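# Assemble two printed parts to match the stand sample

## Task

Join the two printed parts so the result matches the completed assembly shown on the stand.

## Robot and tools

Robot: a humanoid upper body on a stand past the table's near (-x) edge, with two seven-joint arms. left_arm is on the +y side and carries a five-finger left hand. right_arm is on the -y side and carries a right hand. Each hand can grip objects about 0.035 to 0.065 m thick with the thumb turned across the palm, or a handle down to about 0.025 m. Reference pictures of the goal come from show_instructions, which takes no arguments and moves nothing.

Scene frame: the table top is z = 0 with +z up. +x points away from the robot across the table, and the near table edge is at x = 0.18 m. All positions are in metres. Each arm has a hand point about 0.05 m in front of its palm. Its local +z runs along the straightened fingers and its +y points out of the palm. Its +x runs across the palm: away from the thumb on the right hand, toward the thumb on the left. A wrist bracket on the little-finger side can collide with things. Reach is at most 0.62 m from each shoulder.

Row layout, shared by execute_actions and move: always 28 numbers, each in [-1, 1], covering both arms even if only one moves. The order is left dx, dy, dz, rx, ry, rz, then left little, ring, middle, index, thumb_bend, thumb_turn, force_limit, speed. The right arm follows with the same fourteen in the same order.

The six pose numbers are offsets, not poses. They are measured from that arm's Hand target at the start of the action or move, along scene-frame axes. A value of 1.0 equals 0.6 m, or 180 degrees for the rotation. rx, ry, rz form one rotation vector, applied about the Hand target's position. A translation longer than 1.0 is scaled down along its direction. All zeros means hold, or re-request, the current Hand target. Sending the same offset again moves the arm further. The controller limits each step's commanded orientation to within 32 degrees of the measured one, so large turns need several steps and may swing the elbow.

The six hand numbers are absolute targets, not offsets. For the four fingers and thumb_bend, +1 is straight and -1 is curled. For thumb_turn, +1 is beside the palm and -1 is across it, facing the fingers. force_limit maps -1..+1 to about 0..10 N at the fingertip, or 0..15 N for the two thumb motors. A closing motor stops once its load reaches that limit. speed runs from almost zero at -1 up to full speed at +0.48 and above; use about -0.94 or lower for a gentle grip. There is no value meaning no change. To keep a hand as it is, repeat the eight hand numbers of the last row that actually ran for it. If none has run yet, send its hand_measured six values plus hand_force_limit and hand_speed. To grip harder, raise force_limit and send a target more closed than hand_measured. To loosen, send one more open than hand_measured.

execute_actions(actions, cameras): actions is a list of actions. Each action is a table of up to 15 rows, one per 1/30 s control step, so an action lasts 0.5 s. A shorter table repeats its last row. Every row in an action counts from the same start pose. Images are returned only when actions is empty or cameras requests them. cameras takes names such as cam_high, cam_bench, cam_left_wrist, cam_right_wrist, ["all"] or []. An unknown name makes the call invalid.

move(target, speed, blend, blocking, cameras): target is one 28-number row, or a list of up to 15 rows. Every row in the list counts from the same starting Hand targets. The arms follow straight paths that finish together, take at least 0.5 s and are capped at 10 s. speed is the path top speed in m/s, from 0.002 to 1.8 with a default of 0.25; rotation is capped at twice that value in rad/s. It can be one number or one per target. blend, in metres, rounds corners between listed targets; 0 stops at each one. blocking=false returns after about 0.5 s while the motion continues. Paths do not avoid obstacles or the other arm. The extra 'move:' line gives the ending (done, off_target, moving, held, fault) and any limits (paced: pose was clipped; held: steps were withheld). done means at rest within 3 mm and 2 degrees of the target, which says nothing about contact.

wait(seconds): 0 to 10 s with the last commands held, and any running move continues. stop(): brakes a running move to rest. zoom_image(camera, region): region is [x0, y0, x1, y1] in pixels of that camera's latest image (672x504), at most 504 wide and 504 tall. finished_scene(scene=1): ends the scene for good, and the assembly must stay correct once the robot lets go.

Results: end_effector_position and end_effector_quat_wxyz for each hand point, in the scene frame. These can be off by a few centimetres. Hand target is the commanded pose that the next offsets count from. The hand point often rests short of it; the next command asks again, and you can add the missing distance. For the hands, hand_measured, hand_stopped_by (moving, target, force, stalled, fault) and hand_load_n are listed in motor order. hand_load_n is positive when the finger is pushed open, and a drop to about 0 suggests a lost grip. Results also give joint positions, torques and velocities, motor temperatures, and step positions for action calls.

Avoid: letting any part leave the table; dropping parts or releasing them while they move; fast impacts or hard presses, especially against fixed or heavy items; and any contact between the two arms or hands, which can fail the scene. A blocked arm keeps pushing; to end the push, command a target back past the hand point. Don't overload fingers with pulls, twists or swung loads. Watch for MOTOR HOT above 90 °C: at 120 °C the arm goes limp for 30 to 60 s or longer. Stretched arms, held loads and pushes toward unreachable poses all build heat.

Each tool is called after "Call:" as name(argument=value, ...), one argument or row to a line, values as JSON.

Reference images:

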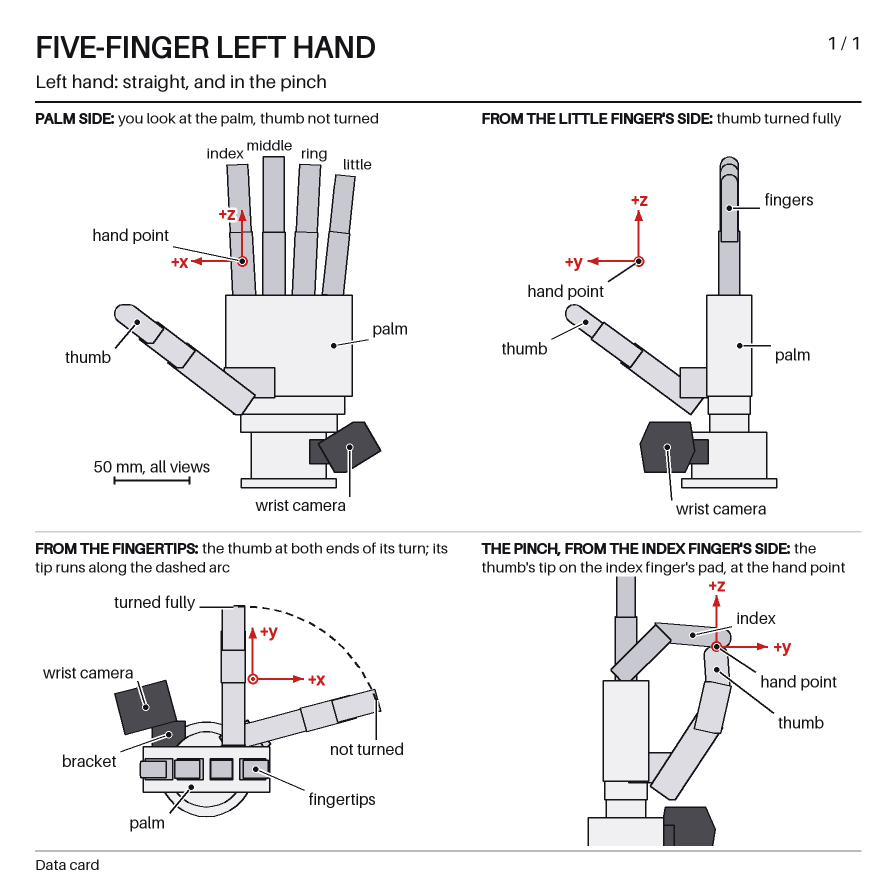

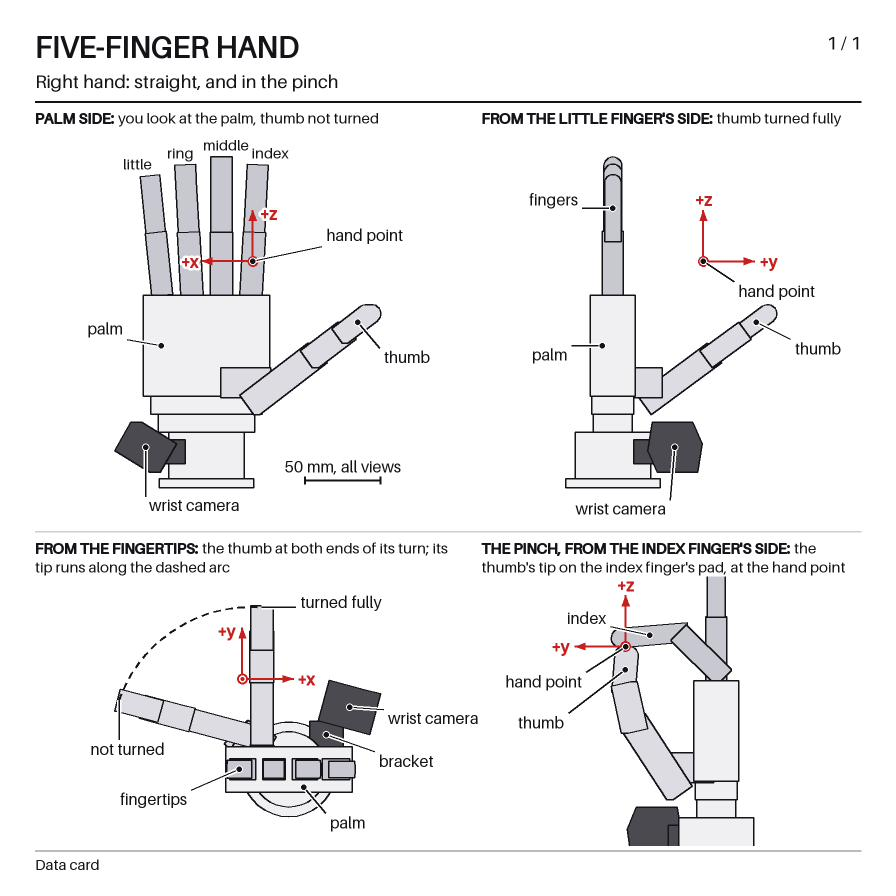

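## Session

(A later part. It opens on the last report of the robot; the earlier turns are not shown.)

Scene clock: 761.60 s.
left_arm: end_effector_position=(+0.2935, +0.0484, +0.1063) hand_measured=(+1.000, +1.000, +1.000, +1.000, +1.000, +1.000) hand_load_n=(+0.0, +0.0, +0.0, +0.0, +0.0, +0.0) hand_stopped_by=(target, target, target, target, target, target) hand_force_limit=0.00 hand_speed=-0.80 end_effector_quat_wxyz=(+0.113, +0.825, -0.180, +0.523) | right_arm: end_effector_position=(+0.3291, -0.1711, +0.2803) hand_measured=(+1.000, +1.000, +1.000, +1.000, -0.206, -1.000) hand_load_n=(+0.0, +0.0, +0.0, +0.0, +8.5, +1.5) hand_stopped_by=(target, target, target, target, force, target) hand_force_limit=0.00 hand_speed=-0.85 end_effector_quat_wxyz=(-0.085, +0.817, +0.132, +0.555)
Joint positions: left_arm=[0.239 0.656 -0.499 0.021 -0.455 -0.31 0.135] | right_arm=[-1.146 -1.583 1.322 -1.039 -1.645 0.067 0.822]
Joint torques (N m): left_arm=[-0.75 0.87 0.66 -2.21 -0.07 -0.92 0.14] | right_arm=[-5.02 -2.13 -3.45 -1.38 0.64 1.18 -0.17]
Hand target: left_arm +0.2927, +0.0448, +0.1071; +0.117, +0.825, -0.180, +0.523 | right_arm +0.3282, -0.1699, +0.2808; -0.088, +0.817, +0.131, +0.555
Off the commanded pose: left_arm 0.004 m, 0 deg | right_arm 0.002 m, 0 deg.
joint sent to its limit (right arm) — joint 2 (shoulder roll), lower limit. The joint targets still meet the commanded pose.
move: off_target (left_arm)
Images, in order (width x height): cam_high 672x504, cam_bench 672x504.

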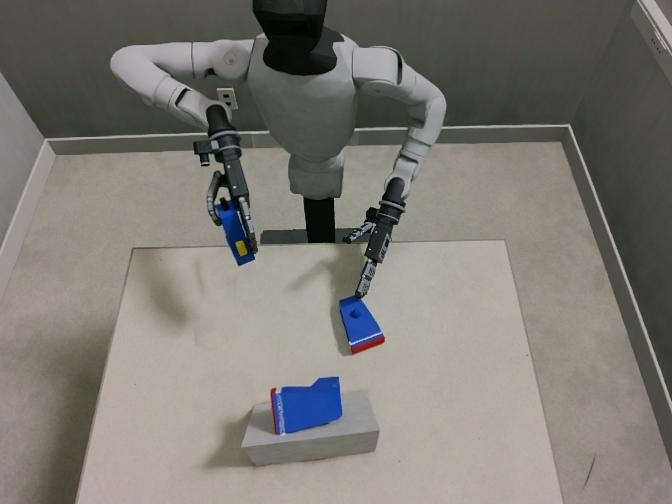

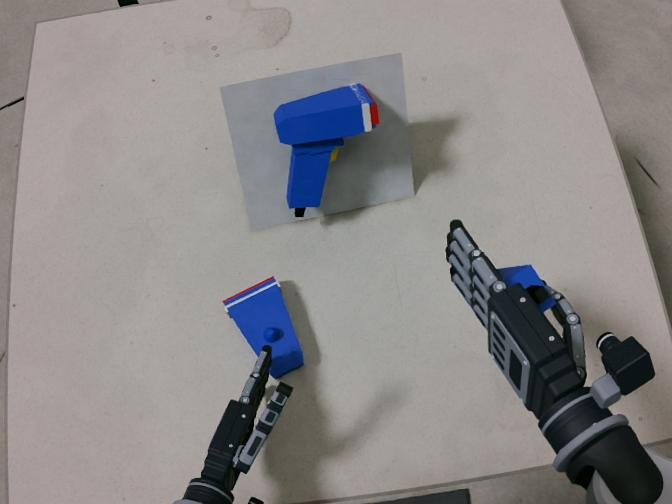

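Call:
move(
  target=[
    [-0.05,0.26,0.1,0,0,0.1,1,1,1,1,1,1,0,-0.8,0,0,0,0,0,0,1,1,1,1,-0.9,-1,0,-0.85],
    [-0.08,0.36,0.25,0,0,0.15,1,1,1,1,1,1,0,-0.8,0.065,0.348,-0.218,0.0048,0.002,0.0097,1,1,1,1,-0.9,-1,0,-0.85],
  ],
  speed=[0.3,0.2],
  blend=0.03,
  cameras=["all"],
)

Call:
zoom_image(
  camera="cam_high",
  region=[300, 230, 430, 370],
)

Call:
zoom_image(
  camera="cam_bench",
  region=[180, 240, 400, 440],
)

Scene clock: 790.90 s.
left_arm: end_effector_position=(+0.2441, +0.2608, +0.2555) hand_measured=(+1.000, +1.000, +1.000, +1.000, +1.000, +1.000) hand_load_n=(+0.0, +0.0, +0.0, +0.0, +0.0, +0.0) hand_stopped_by=(target, target, target, target, target, target) hand_force_limit=0.00 hand_speed=-0.80 end_effector_quat_wxyz=(-0.009, +0.844, +0.018, +0.535) | right_arm: end_effector_position=(+0.3673, +0.0381, +0.1502) hand_measured=(+1.000, +1.000, +1.000, +1.000, -0.206, -1.000) hand_load_n=(+0.0, +0.0, +0.0, +0.0, +8.5, +1.5) hand_stopped_by=(target, target, target, target, force, target) hand_force_limit=0.00 hand_speed=-0.85 end_effector_quat_wxyz=(-0.103, +0.817, +0.139, +0.550)
Joint positions: left_arm=[1.432 1.119 0.15 -0.353 -1.199 -0.88 -0.051] | right_arm=[-1.086 -0.075 1.567 0.108 -1.961 0.075 1.147]
Joint torques (N m): left_arm=[2.08 0 2.11 -0.45 -0.51 -1.11 0] | right_arm=[-7.04 1.78 -2.79 -1.04 0.22 1.02 -0.16]
Hand target: left_arm +0.2447, +0.2608, +0.2571; -0.009, +0.844, +0.017, +0.536 | right_arm +0.3672, +0.0389, +0.1500; -0.103, +0.816, +0.139, +0.552
Off the commanded pose: left_arm 0.002 m, 0 deg | right_arm 0.001 m, 0 deg.
move: done

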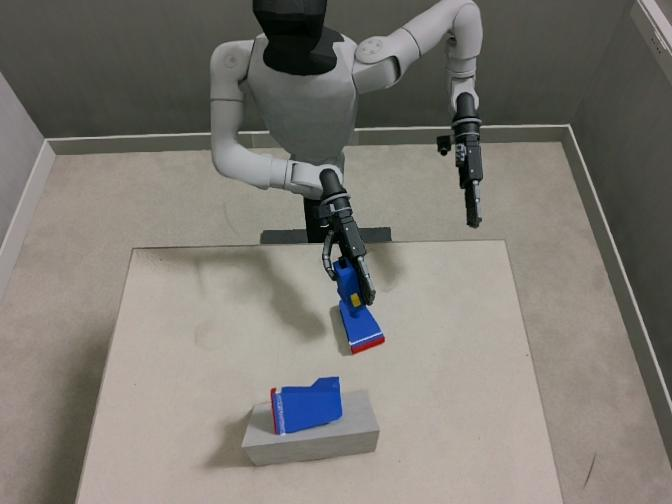

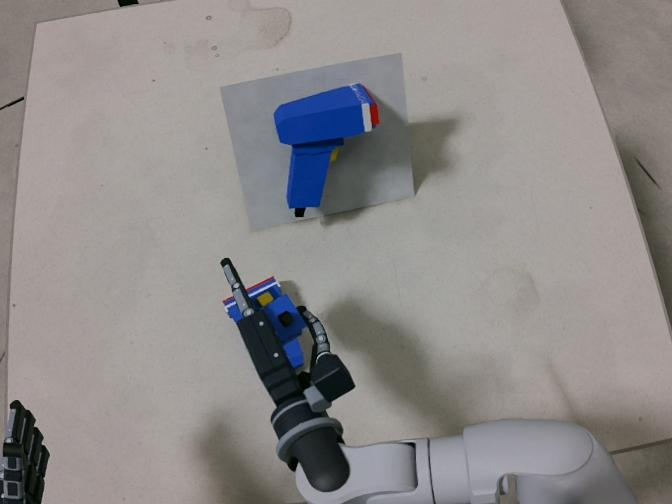

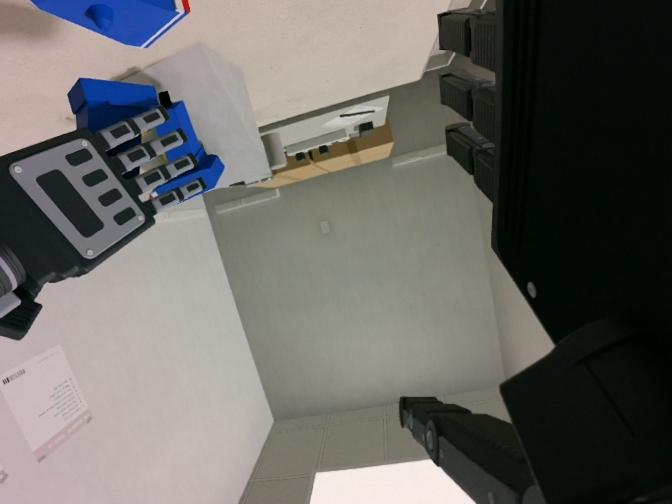

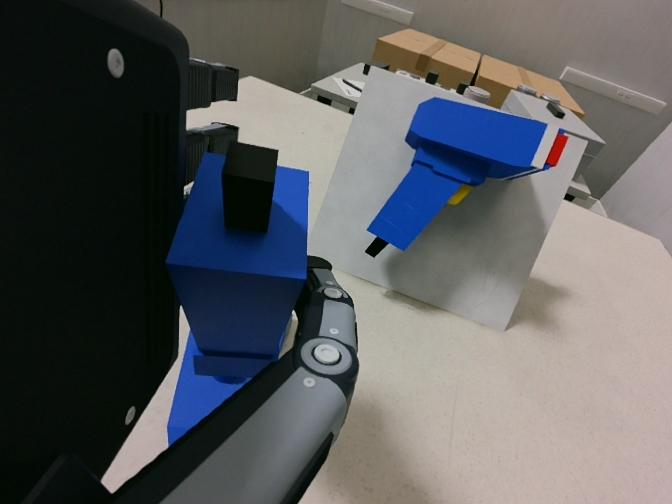

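Scaled by 3.600 from the camera's 672x504 image, which has a finer 960x720 frame.

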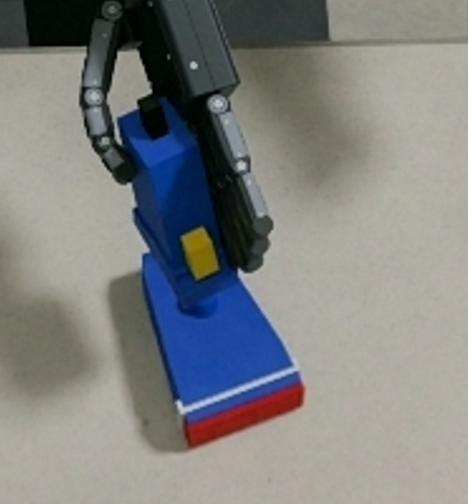

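Scaled by 2.291 from the camera's 672x504 image, which has a finer 960x720 frame.

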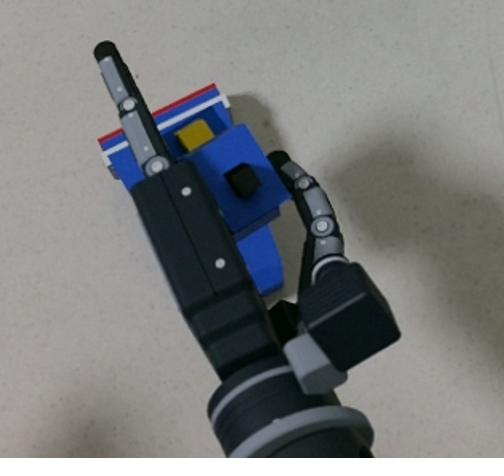

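Call:
move(
  target=[0,0,0,0,0,0,1,1,1,1,1,1,0,-0.8,0,0.007,-0.052,0,0,-0.011,1,1,1,1,-0.9,-1,0,-0.85],
  speed=0.1,
  cameras=["cam_high","cam_bench","cam_right_wrist"],
)

Call:
zoom_image(
  camera="cam_high",
  region=[320, 250, 400, 370],
)

Call:
zoom_image(
  camera="cam_right_wrist",
  region=[140, 280, 340, 480],
)

Call:
zoom_image(
  camera="cam_bench",
  region=[200, 250, 360, 400],
)

Scene clock: 810.43 s.
left_arm: end_effector_position=(+0.2441, +0.2608, +0.2555) hand_measured=(+1.000, +1.000, +1.000, +1.000, +1.000, +1.000) hand_load_n=(+0.0, +0.0, +0.0, +0.0, +0.0, +0.0) hand_stopped_by=(target, target, target, target, target, target) hand_force_limit=0.00 hand_speed=-0.80 end_effector_quat_wxyz=(-0.009, +0.844, +0.018, +0.535) | right_arm: end_effector_position=(+0.3681, +0.0413, +0.1194) hand_measured=(+1.000, +1.000, +1.000, +1.000, -0.206, -1.000) hand_load_n=(+0.0, +0.0, +0.0, +0.0, +8.5, +2.0) hand_stopped_by=(target, target, target, target, force, target) hand_force_limit=0.00 hand_speed=-0.85 end_effector_quat_wxyz=(-0.102, +0.820, +0.130, +0.548)
Joint positions: left_arm=[1.432 1.119 0.15 -0.353 -1.199 -0.88 -0.051] | right_arm=[-1.039 0.009 1.651 0.335 -1.961 0.215 1.058]
Joint torques (N m): left_arm=[2.08 -0.01 2.12 -0.46 -0.51 -1.1 0] | right_arm=[-6.43 2.19 -2.54 -1.08 0.06 1.13 -0.21]
Hand target: left_arm +0.2447, +0.2608, +0.2571; -0.009, +0.844, +0.017, +0.536 | right_arm +0.3672, +0.0431, +0.1188; -0.094, +0.818, +0.125, +0.554
Off the commanded pose: left_arm 0.002 m, 0 deg | right_arm 0.002 m, 1 deg.
joint sent to its limit (right arm) — joint 2 (shoulder roll), upper limit; joint 5 (wrist roll), lower limit. The joint targets still meet the commanded pose.
move: done
Images, in order (width x height): cam_high 672x504, cam_bench 672x504, cam_right_wrist 672x504.

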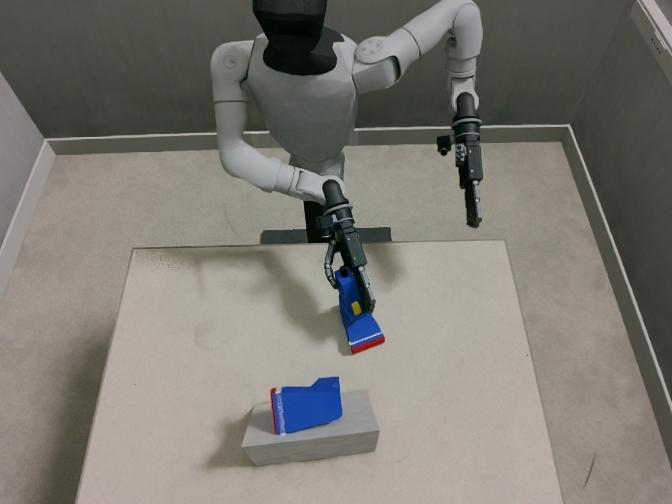

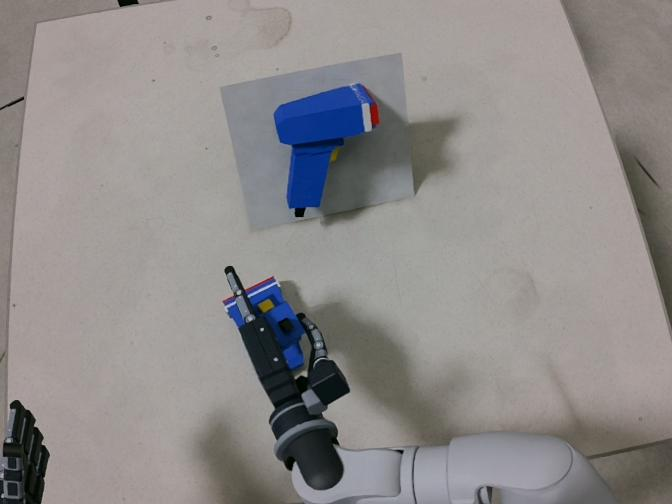

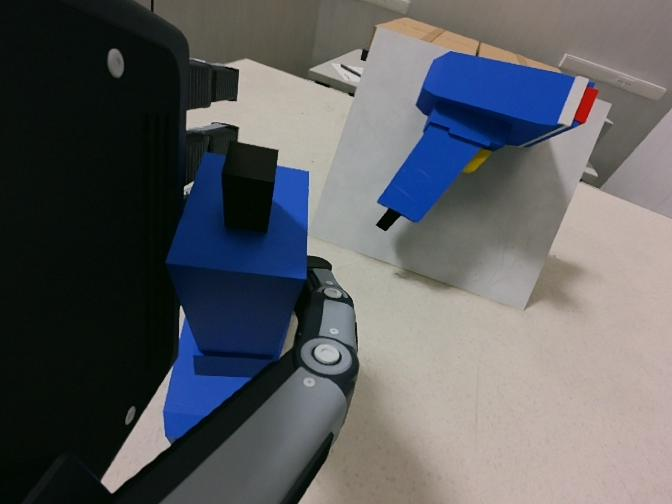

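Scaled by 4.200 from the camera's 672x504 image, which has a finer 960x720 frame.

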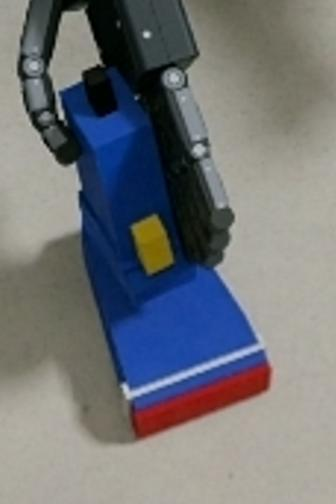

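Scaled by 2.520 from the camera's 672x504 image, which has a finer 960x720 frame.

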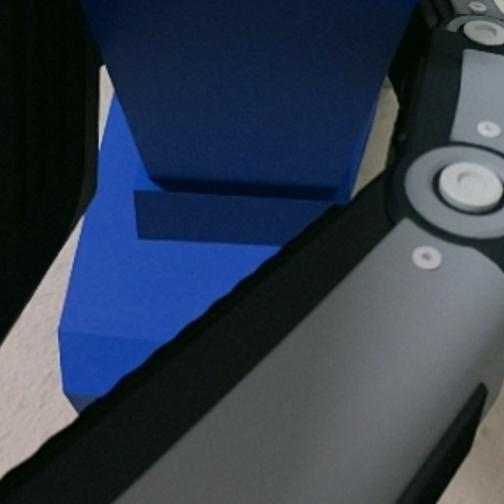

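Scaled by 3.150 from the camera's 672x504 image, which has a finer 960x720 frame.

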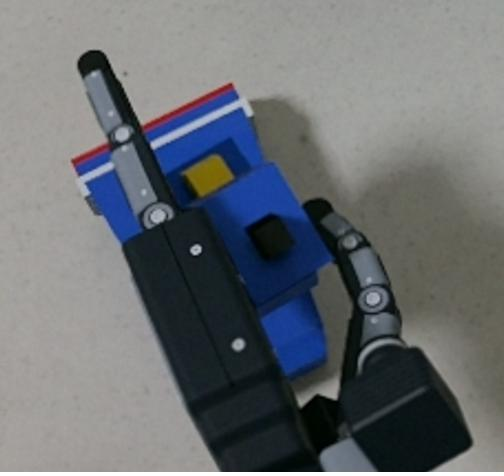

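Call:
move(
  target=[0,0,0,0,0,0,1,1,1,1,1,1,0,-0.8,-0.003,0.002,-0.018,0,0,0,1,1,1,1,-0.9,-1,0,-0.85],
  speed=0.05,
  cameras=["cam_high","cam_bench","cam_right_wrist"],
)

Call:
zoom_image(
  camera="cam_high",
  region=[320, 250, 400, 370],
)

Call:
zoom_image(
  camera="cam_right_wrist",
  region=[140, 280, 340, 480],
)

Scene clock: 825.10 s.
left_arm: end_effector_position=(+0.2441, +0.2608, +0.2555) hand_measured=(+1.000, +1.000, +1.000, +1.000, +1.000, +1.000) hand_load_n=(+0.0, +0.0, +0.0, +0.0, -0.5, +0.0) hand_stopped_by=(target, target, target, target, target, target) hand_force_limit=0.00 hand_speed=-0.80 end_effector_quat_wxyz=(-0.009, +0.844, +0.018, +0.535) | right_arm: end_effector_position=(+0.3667, +0.0426, +0.1090) hand_measured=(+1.000, +1.000, +1.000, +1.000, -0.206, -1.000) hand_load_n=(+0.0, +0.0, +0.0, +0.0, +8.5, +1.5) hand_stopped_by=(target, target, target, target, force, target) hand_force_limit=0.00 hand_speed=-0.85 end_effector_quat_wxyz=(-0.113, +0.821, +0.134, +0.544)
Joint positions: left_arm=[1.432 1.119 0.15 -0.353 -1.199 -0.88 -0.051] | right_arm=[-1.017 0.009 1.672 0.376 -1.961 0.25 1.004]
Joint torques (N m): left_arm=[2.09 -0.01 2.11 -0.45 -0.5 -1.1 0] | right_arm=[-6.11 2.31 -2.32 -0.94 0.17 1.18 -0.19]
Hand target: left_arm +0.2447, +0.2608, +0.2571; -0.009, +0.844, +0.017, +0.536 | right_arm +0.3654, +0.0443, +0.1080; -0.094, +0.818, +0.125, +0.554
Off the commanded pose: left_arm 0.002 m, 0 deg | right_arm 0.002 m, 3 deg.
joint sent to its limit (right arm) — joint 2 (shoulder roll), upper limit; joint 5 (wrist roll), lower limit. The joint targets are off in orientation, not in position.
move: off_target (right_arm)
Images, in order (width x height): cam_high 672x504, cam_bench 672x504, cam_right_wrist 672x504.

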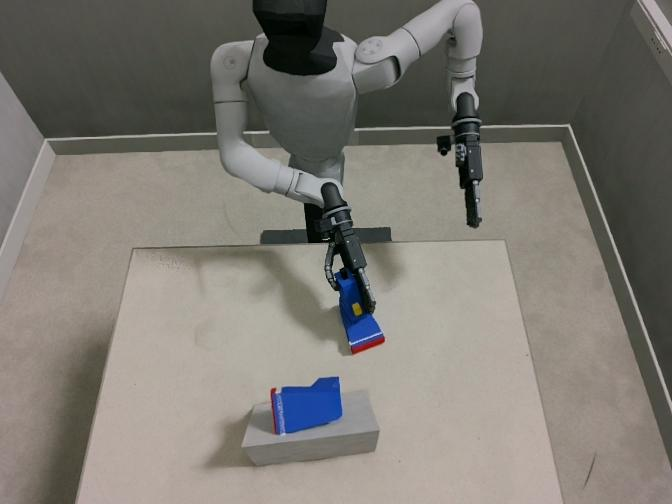

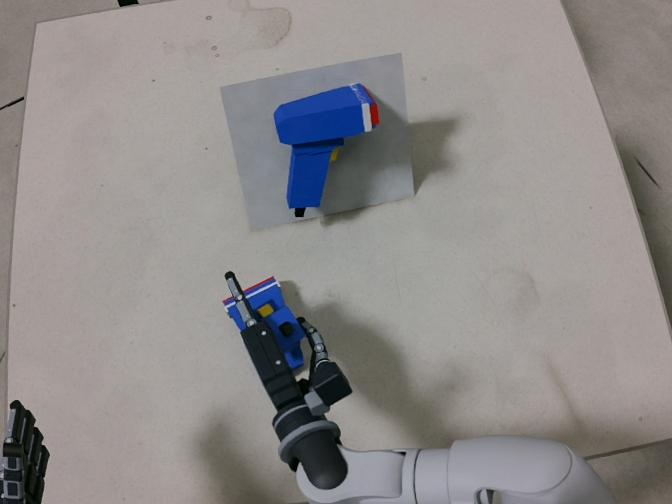

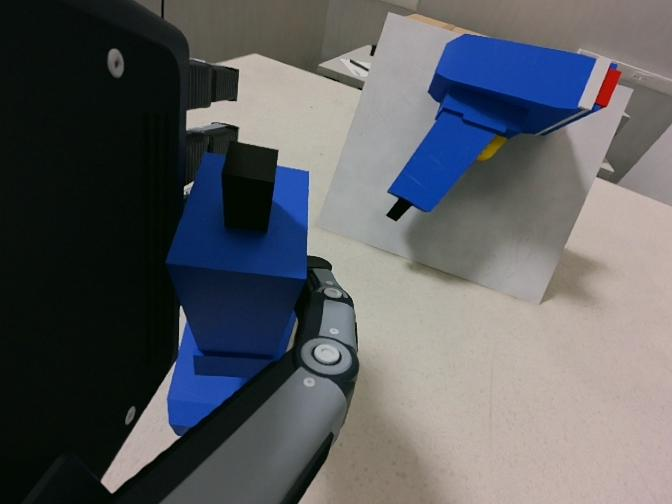

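Scaled by 4.200 from the camera's 672x504 image, which has a finer 960x720 frame.

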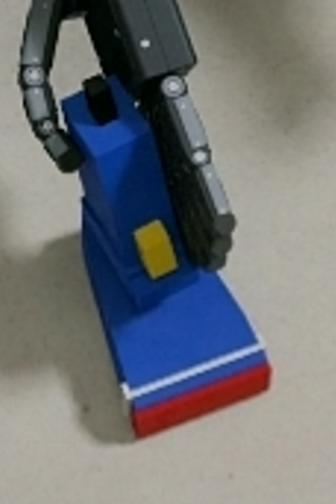

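Scaled by 2.520 from the camera's 672x504 image, which has a finer 960x720 frame.

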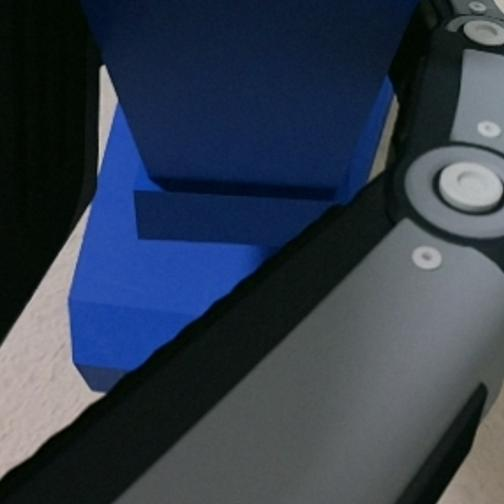

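Call:
move(
  target=[0,0,0,0,0,0,1,1,1,1,1,1,0,-0.8,0.003,0,-0.02,0,0,0,1,1,1,1,-0.9,-1,0,-0.85],
  speed=0.03,
  cameras=["cam_high","cam_right_wrist"],
)

Call:
zoom_image(
  camera="cam_high",
  region=[320, 250, 400, 370],
)

Call:
zoom_image(
  camera="cam_right_wrist",
  region=[140, 280, 340, 480],
)

Scene clock: 841.73 s.
left_arm: end_effector_position=(+0.2441, +0.2608, +0.2555) hand_measured=(+1.000, +1.000, +1.000, +1.000, +1.000, +1.000) hand_load_n=(+0.0, +0.0, +0.0, +0.0, +0.0, +0.0) hand_stopped_by=(target, target, target, target, target, target) hand_force_limit=0.00 hand_speed=-0.80 end_effector_quat_wxyz=(-0.009, +0.844, +0.018, +0.535) | right_arm: end_effector_position=(+0.3685, +0.0426, +0.0970) hand_measured=(+1.000, +1.000, +1.000, +1.000, -0.206, -1.000) hand_load_n=(+0.0, +0.0, +0.0, +0.0, +8.5, +1.5) hand_stopped_by=(target, target, target, target, force, target) hand_force_limit=0.00 hand_speed=-0.85 end_effector_quat_wxyz=(-0.124, +0.822, +0.140, +0.538)
Joint positions: left_arm=[1.432 1.119 0.15 -0.353 -1.199 -0.88 -0.051] | right_arm=[-0.99 0.01 1.676 0.439 -1.961 0.279 0.92]
Joint torques (N m): left_arm=[2.09 0 2.11 -0.45 -0.52 -1.1 0] | right_arm=[-6.02 2.12 -2.38 -0.94 0.16 1.19 -0.21]
Hand target: left_arm +0.2447, +0.2608, +0.2571; -0.009, +0.844, +0.017, +0.536 | right_arm +0.3672, +0.0443, +0.0960; -0.094, +0.818, +0.125, +0.554
Off the commanded pose: left_arm 0.002 m, 0 deg | right_arm 0.002 m, 4 deg.
joint sent to its limit (right arm) — joint 2 (shoulder roll), upper limit; joint 5 (wrist roll), lower limit. The joint targets are off in orientation, not in position.
move: off_target (right_arm)
Images, in order (width x height): cam_high 672x504, cam_right_wrist 672x504.

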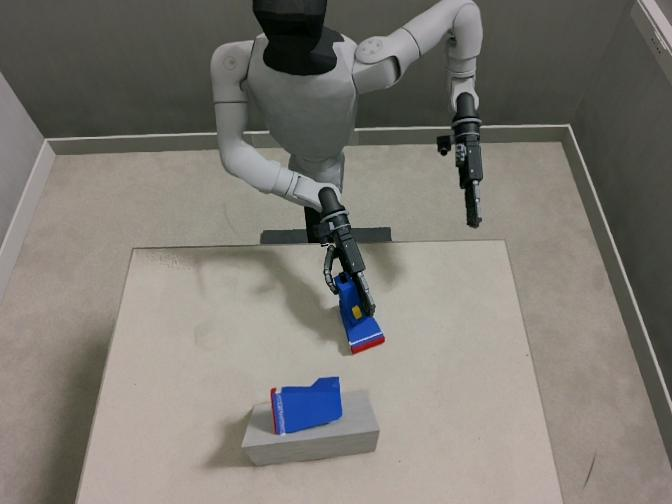

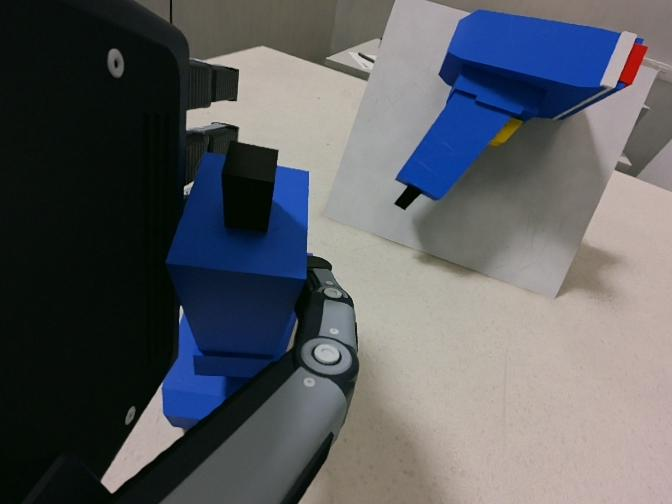

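Scaled by 4.200 from the camera's 672x504 image, which has a finer 960x720 frame.

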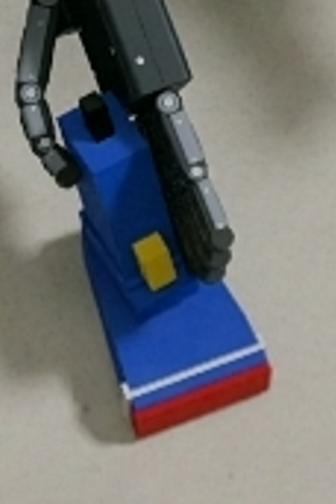

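Scaled by 2.520 from the camera's 672x504 image, which has a finer 960x720 frame.

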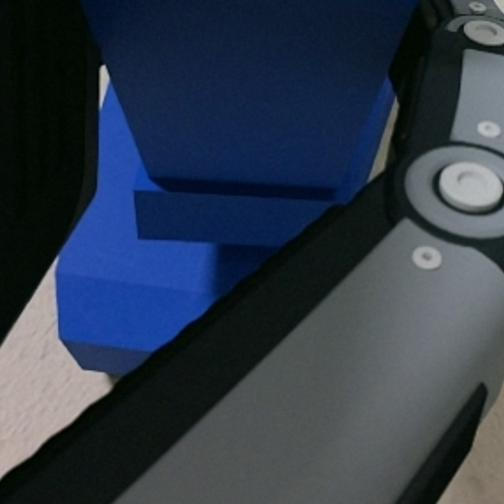

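Call:
move(
  target=[0,0,0,0,0,0,1,1,1,1,1,1,0,-0.8,0,0,-0.017,0,0,0,1,1,1,1,-0.9,-1,0,-0.85],
  speed=0.03,
  cameras=["cam_high","cam_right_wrist","cam_bench"],
)

Call:
zoom_image(
  camera="cam_high",
  region=[320, 250, 400, 370],
)

Call:
zoom_image(
  camera="cam_right_wrist",
  region=[140, 280, 340, 480],
)

Scene clock: 864.17 s.
left_arm: end_effector_position=(+0.2441, +0.2608, +0.2555) hand_measured=(+1.000, +1.000, +1.000, +1.000, +1.000, +1.000) hand_load_n=(+0.0, +0.0, +0.0, +0.0, +0.0, -0.5) hand_stopped_by=(target, target, target, target, target, target) hand_force_limit=0.00 hand_speed=-0.80 end_effector_quat_wxyz=(-0.009, +0.844, +0.018, +0.535) | right_arm: end_effector_position=(+0.3691, +0.0437, +0.0881) hand_measured=(+1.000, +1.000, +1.000, +1.000, -0.206, -1.000) hand_load_n=(+0.0, +0.0, +0.0, +0.0, +8.5, +1.5) hand_stopped_by=(target, target, target, target, force, target) hand_force_limit=0.00 hand_speed=-0.85 end_effector_quat_wxyz=(-0.136, +0.821, +0.145, +0.535)
Joint positions: left_arm=[1.432 1.119 0.15 -0.353 -1.199 -0.88 -0.051] | right_arm=[-0.968 0.01 1.678 0.486 -1.965 0.302 0.85]
Joint torques (N m): left_arm=[2.08 0 2.11 -0.45 -0.51 -1.1 0] | right_arm=[-5.99 2.18 -2.34 -0.79 0.28 1.18 -0.18]
Hand target: left_arm +0.2447, +0.2608, +0.2571; -0.009, +0.844, +0.017, +0.536 | right_arm +0.3672, +0.0443, +0.0858; -0.094, +0.818, +0.125, +0.554
Off the commanded pose: left_arm 0.002 m, 0 deg | right_arm 0.003 m, 6 deg.
joint sent to its limit (right arm) — joint 2 (shoulder roll), upper limit; joint 5 (wrist roll), lower limit. The joint targets are off in orientation, not in position.
move: off_target (right_arm)
Images, in order (width x height): cam_high 672x504, cam_bench 672x504, cam_right_wrist 672x504.

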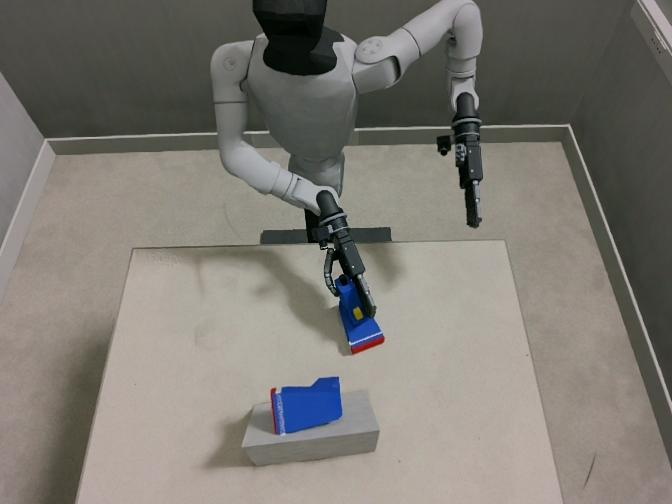

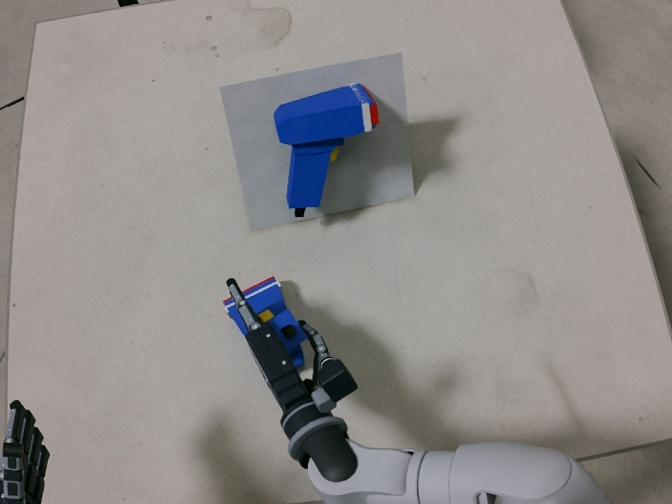

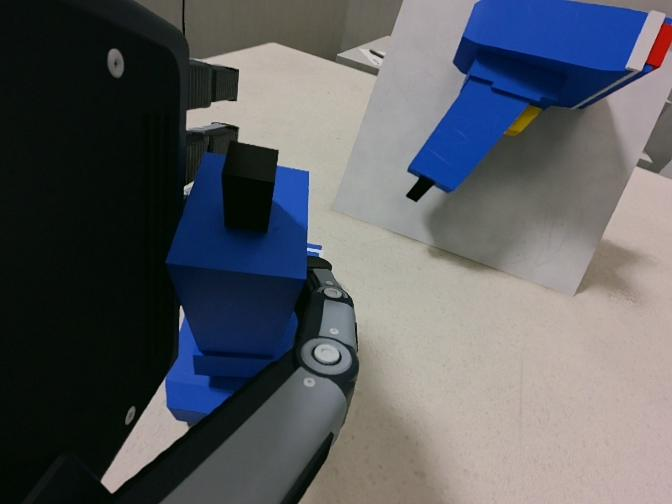

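Scaled by 4.200 from the camera's 672x504 image, which has a finer 960x720 frame.

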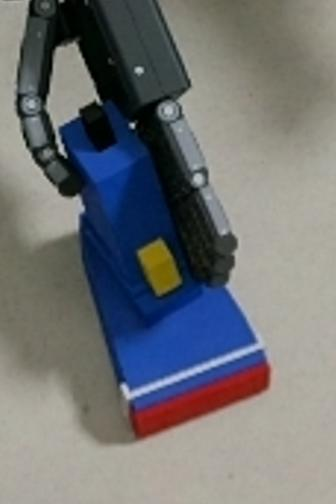

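Scaled by 2.520 from the camera's 672x504 image, which has a finer 960x720 frame.

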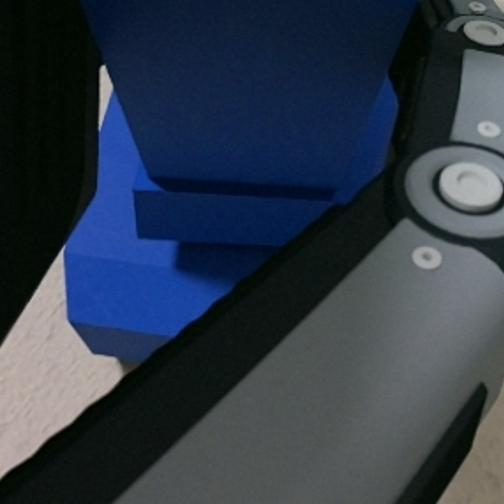

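Call:
move(
  target=[0,0,0,0,0,0,1,1,1,1,1,1,0,-0.8,-0.002,-0.001,-0.015,0,0,0,1,1,1,1,-0.9,-1,0,-0.85],
  speed=0.03,
  cameras=["cam_high","cam_right_wrist","cam_bench"],
)

Call:
zoom_image(
  camera="cam_high",
  region=[320, 250, 400, 370],
)

Call:
zoom_image(
  camera="cam_right_wrist",
  region=[140, 280, 340, 480],
)

Scene clock: 898.07 s.
left_arm: end_effector_position=(+0.2441, +0.2608, +0.2555) hand_measured=(+1.000, +1.000, +1.000, +1.000, +1.000, +1.000) hand_load_n=(+0.0, +0.0, +0.0, +0.0, +0.0, +0.0) hand_stopped_by=(target, target, target, target, target, target) hand_force_limit=0.00 hand_speed=-0.80 end_effector_quat_wxyz=(-0.009, +0.844, +0.018, +0.535) | right_arm: end_effector_position=(+0.3718, +0.0443, +0.0854) hand_measured=(+1.000, +1.000, +1.000, +1.000, -0.206, -1.000) hand_load_n=(+0.0, +0.0, +0.0, +0.0, +9.0, +0.5) hand_stopped_by=(target, target, target, target, force, target) hand_force_limit=0.00 hand_speed=-0.85 end_effector_quat_wxyz=(-0.145, +0.817, +0.148, +0.539)
Joint positions: left_arm=[1.432 1.119 0.15 -0.353 -1.199 -0.88 -0.051] | right_arm=[-0.955 0.01 1.68 0.522 -1.974 0.331 0.804]
Joint torques (N m): left_arm=[2.09 -0.01 2.11 -0.45 -0.51 -1.1 0] | right_arm=[-5 2.26 -2.08 -0.75 0.66 0.7 -0.32]
Hand target: left_arm +0.2447, +0.2608, +0.2571; -0.009, +0.844, +0.017, +0.536 | right_arm +0.3660, +0.0437, +0.0768; -0.094, +0.818, +0.125, +0.554
Off the commanded pose: left_arm 0.002 m, 0 deg | right_arm 0.010 m, 7 deg.
joint read past its limit (right arm) — joint 5 (wrist roll), lower limit.
joint sent to its limit (right arm) — joint 2 (shoulder roll), upper limit; joint 5 (wrist roll), lower limit. The joint targets are off in orientation, not in position.
move: off_target (right_arm)
Images, in order (width x height): cam_high 672x504, cam_bench 672x504, cam_right_wrist 672x504.

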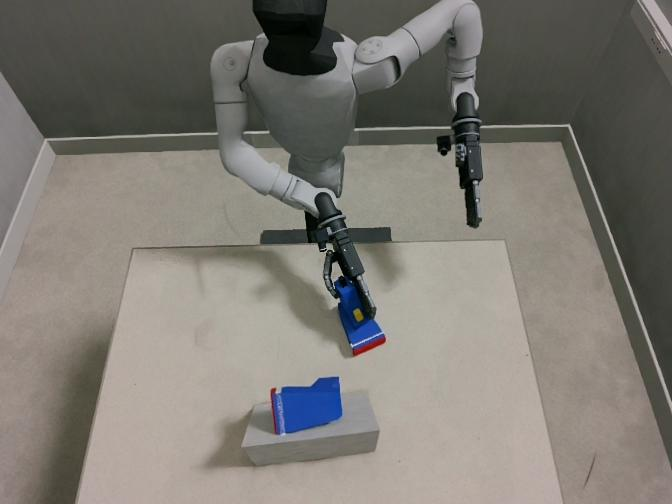

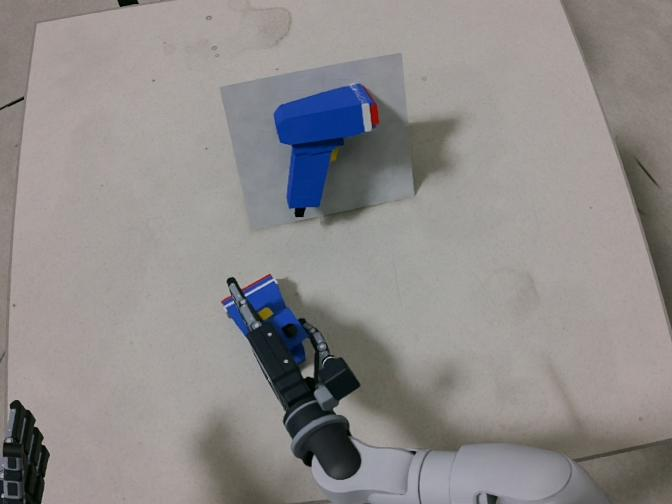

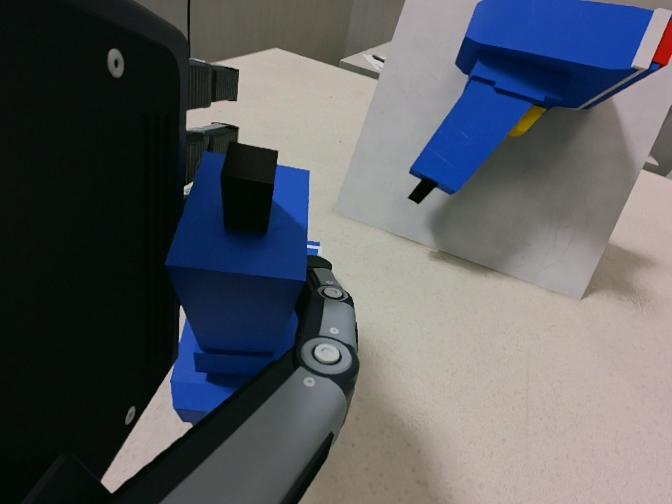

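Scaled by 4.200 from the camera's 672x504 image, which has a finer 960x720 frame.

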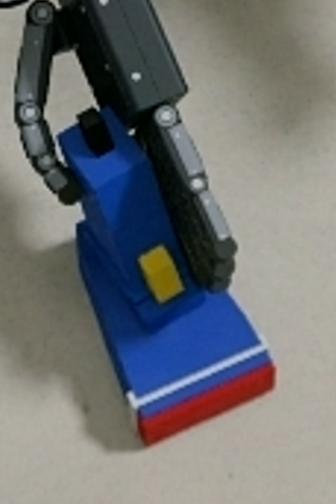

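Scaled by 2.520 from the camera's 672x504 image, which has a finer 960x720 frame.

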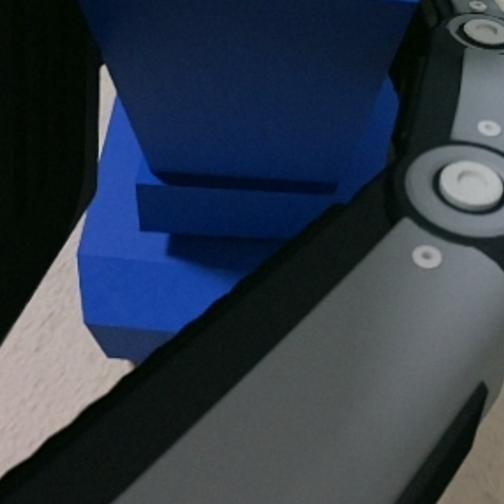

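Call:
move(
  target=[0,0,0,0,0,0,1,1,1,1,1,1,0,-0.8,0.006,-0.035,0.012,0,0,0,1,1,1,1,-0.9,-1,0,-0.85],
  speed=0.04,
  cameras=["cam_high","cam_right_wrist","cam_bench"],
)

Call:
zoom_image(
  camera="cam_high",
  region=[320, 250, 400, 370],
)

Call:
zoom_image(
  camera="cam_right_wrist",
  region=[140, 280, 340, 480],
)

Scene clock: 909.77 s.
left_arm: end_effector_position=(+0.2441, +0.2608, +0.2555) hand_measured=(+1.000, +1.000, +1.000, +1.000, +1.000, +1.000) hand_load_n=(+0.0, +0.0, +0.0, +0.0, +0.0, +0.0) hand_stopped_by=(target, target, target, target, target, target) hand_force_limit=0.00 hand_speed=-0.80 end_effector_quat_wxyz=(-0.009, +0.844, +0.018, +0.535) | right_arm: end_effector_position=(+0.3682, +0.0277, +0.0858) hand_measured=(+1.000, +1.000, +1.000, +1.000, -0.206, -1.000) hand_load_n=(+0.0, +0.0, +0.0, +0.0, +8.5, +1.5) hand_stopped_by=(target, target, target, target, force, target) hand_force_limit=0.00 hand_speed=-0.85 end_effector_quat_wxyz=(-0.108, +0.818, +0.128, +0.551)
Joint positions: left_arm=[1.432 1.119 0.15 -0.353 -1.199 -0.88 -0.051] | right_arm=[-0.955 0.016 1.732 0.523 -1.974 0.37 0.921]
Joint torques (N m): left_arm=[2.08 -0.01 2.12 -0.45 -0.5 -1.1 0] | right_arm=[-6.88 1.63 -2.01 -0.46 0.76 0.98 0.04]
Motor temperatures (°C): left_arm=[49 47 37 43 34 40 33] | right_arm=[52 48 46 44 41 35 30]
Hand target: left_arm +0.2447, +0.2608, +0.2571; -0.009, +0.844, +0.017, +0.536 | right_arm +0.3696, +0.0227, +0.0840; -0.094, +0.818, +0.125, +0.554
Off the commanded pose: left_arm 0.002 m, 0 deg | right_arm 0.005 m, 2 deg.
joint read past its limit (right arm) — joint 2 (shoulder roll), upper limit; joint 5 (wrist roll), lower limit.
joint sent to its limit (right arm) — joint 2 (shoulder roll), upper limit; joint 5 (wrist roll), lower limit. The joint targets still meet the commanded pose.
move: off_target (right_arm)
Images, in order (width x height): cam_high 672x504, cam_bench 672x504, cam_right_wrist 672x504.

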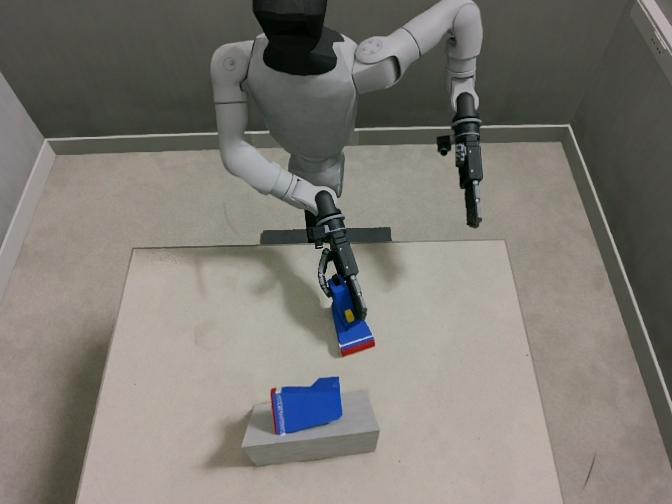

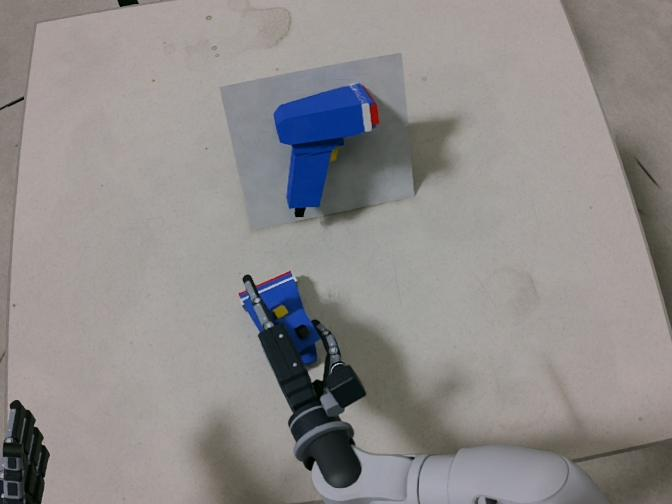

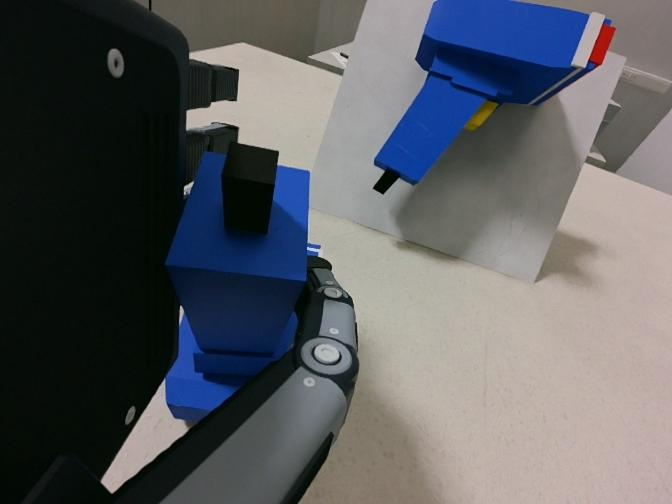

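Scaled by 4.200 from the camera's 672x504 image, which has a finer 960x720 frame.

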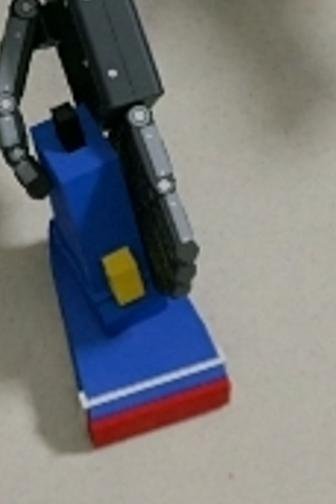

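Scaled by 2.520 from the camera's 672x504 image, which has a finer 960x720 frame.

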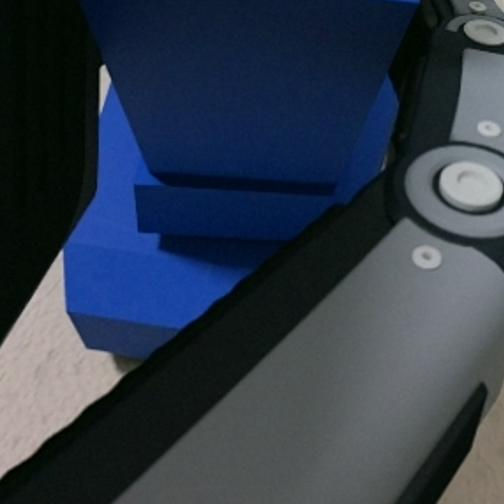

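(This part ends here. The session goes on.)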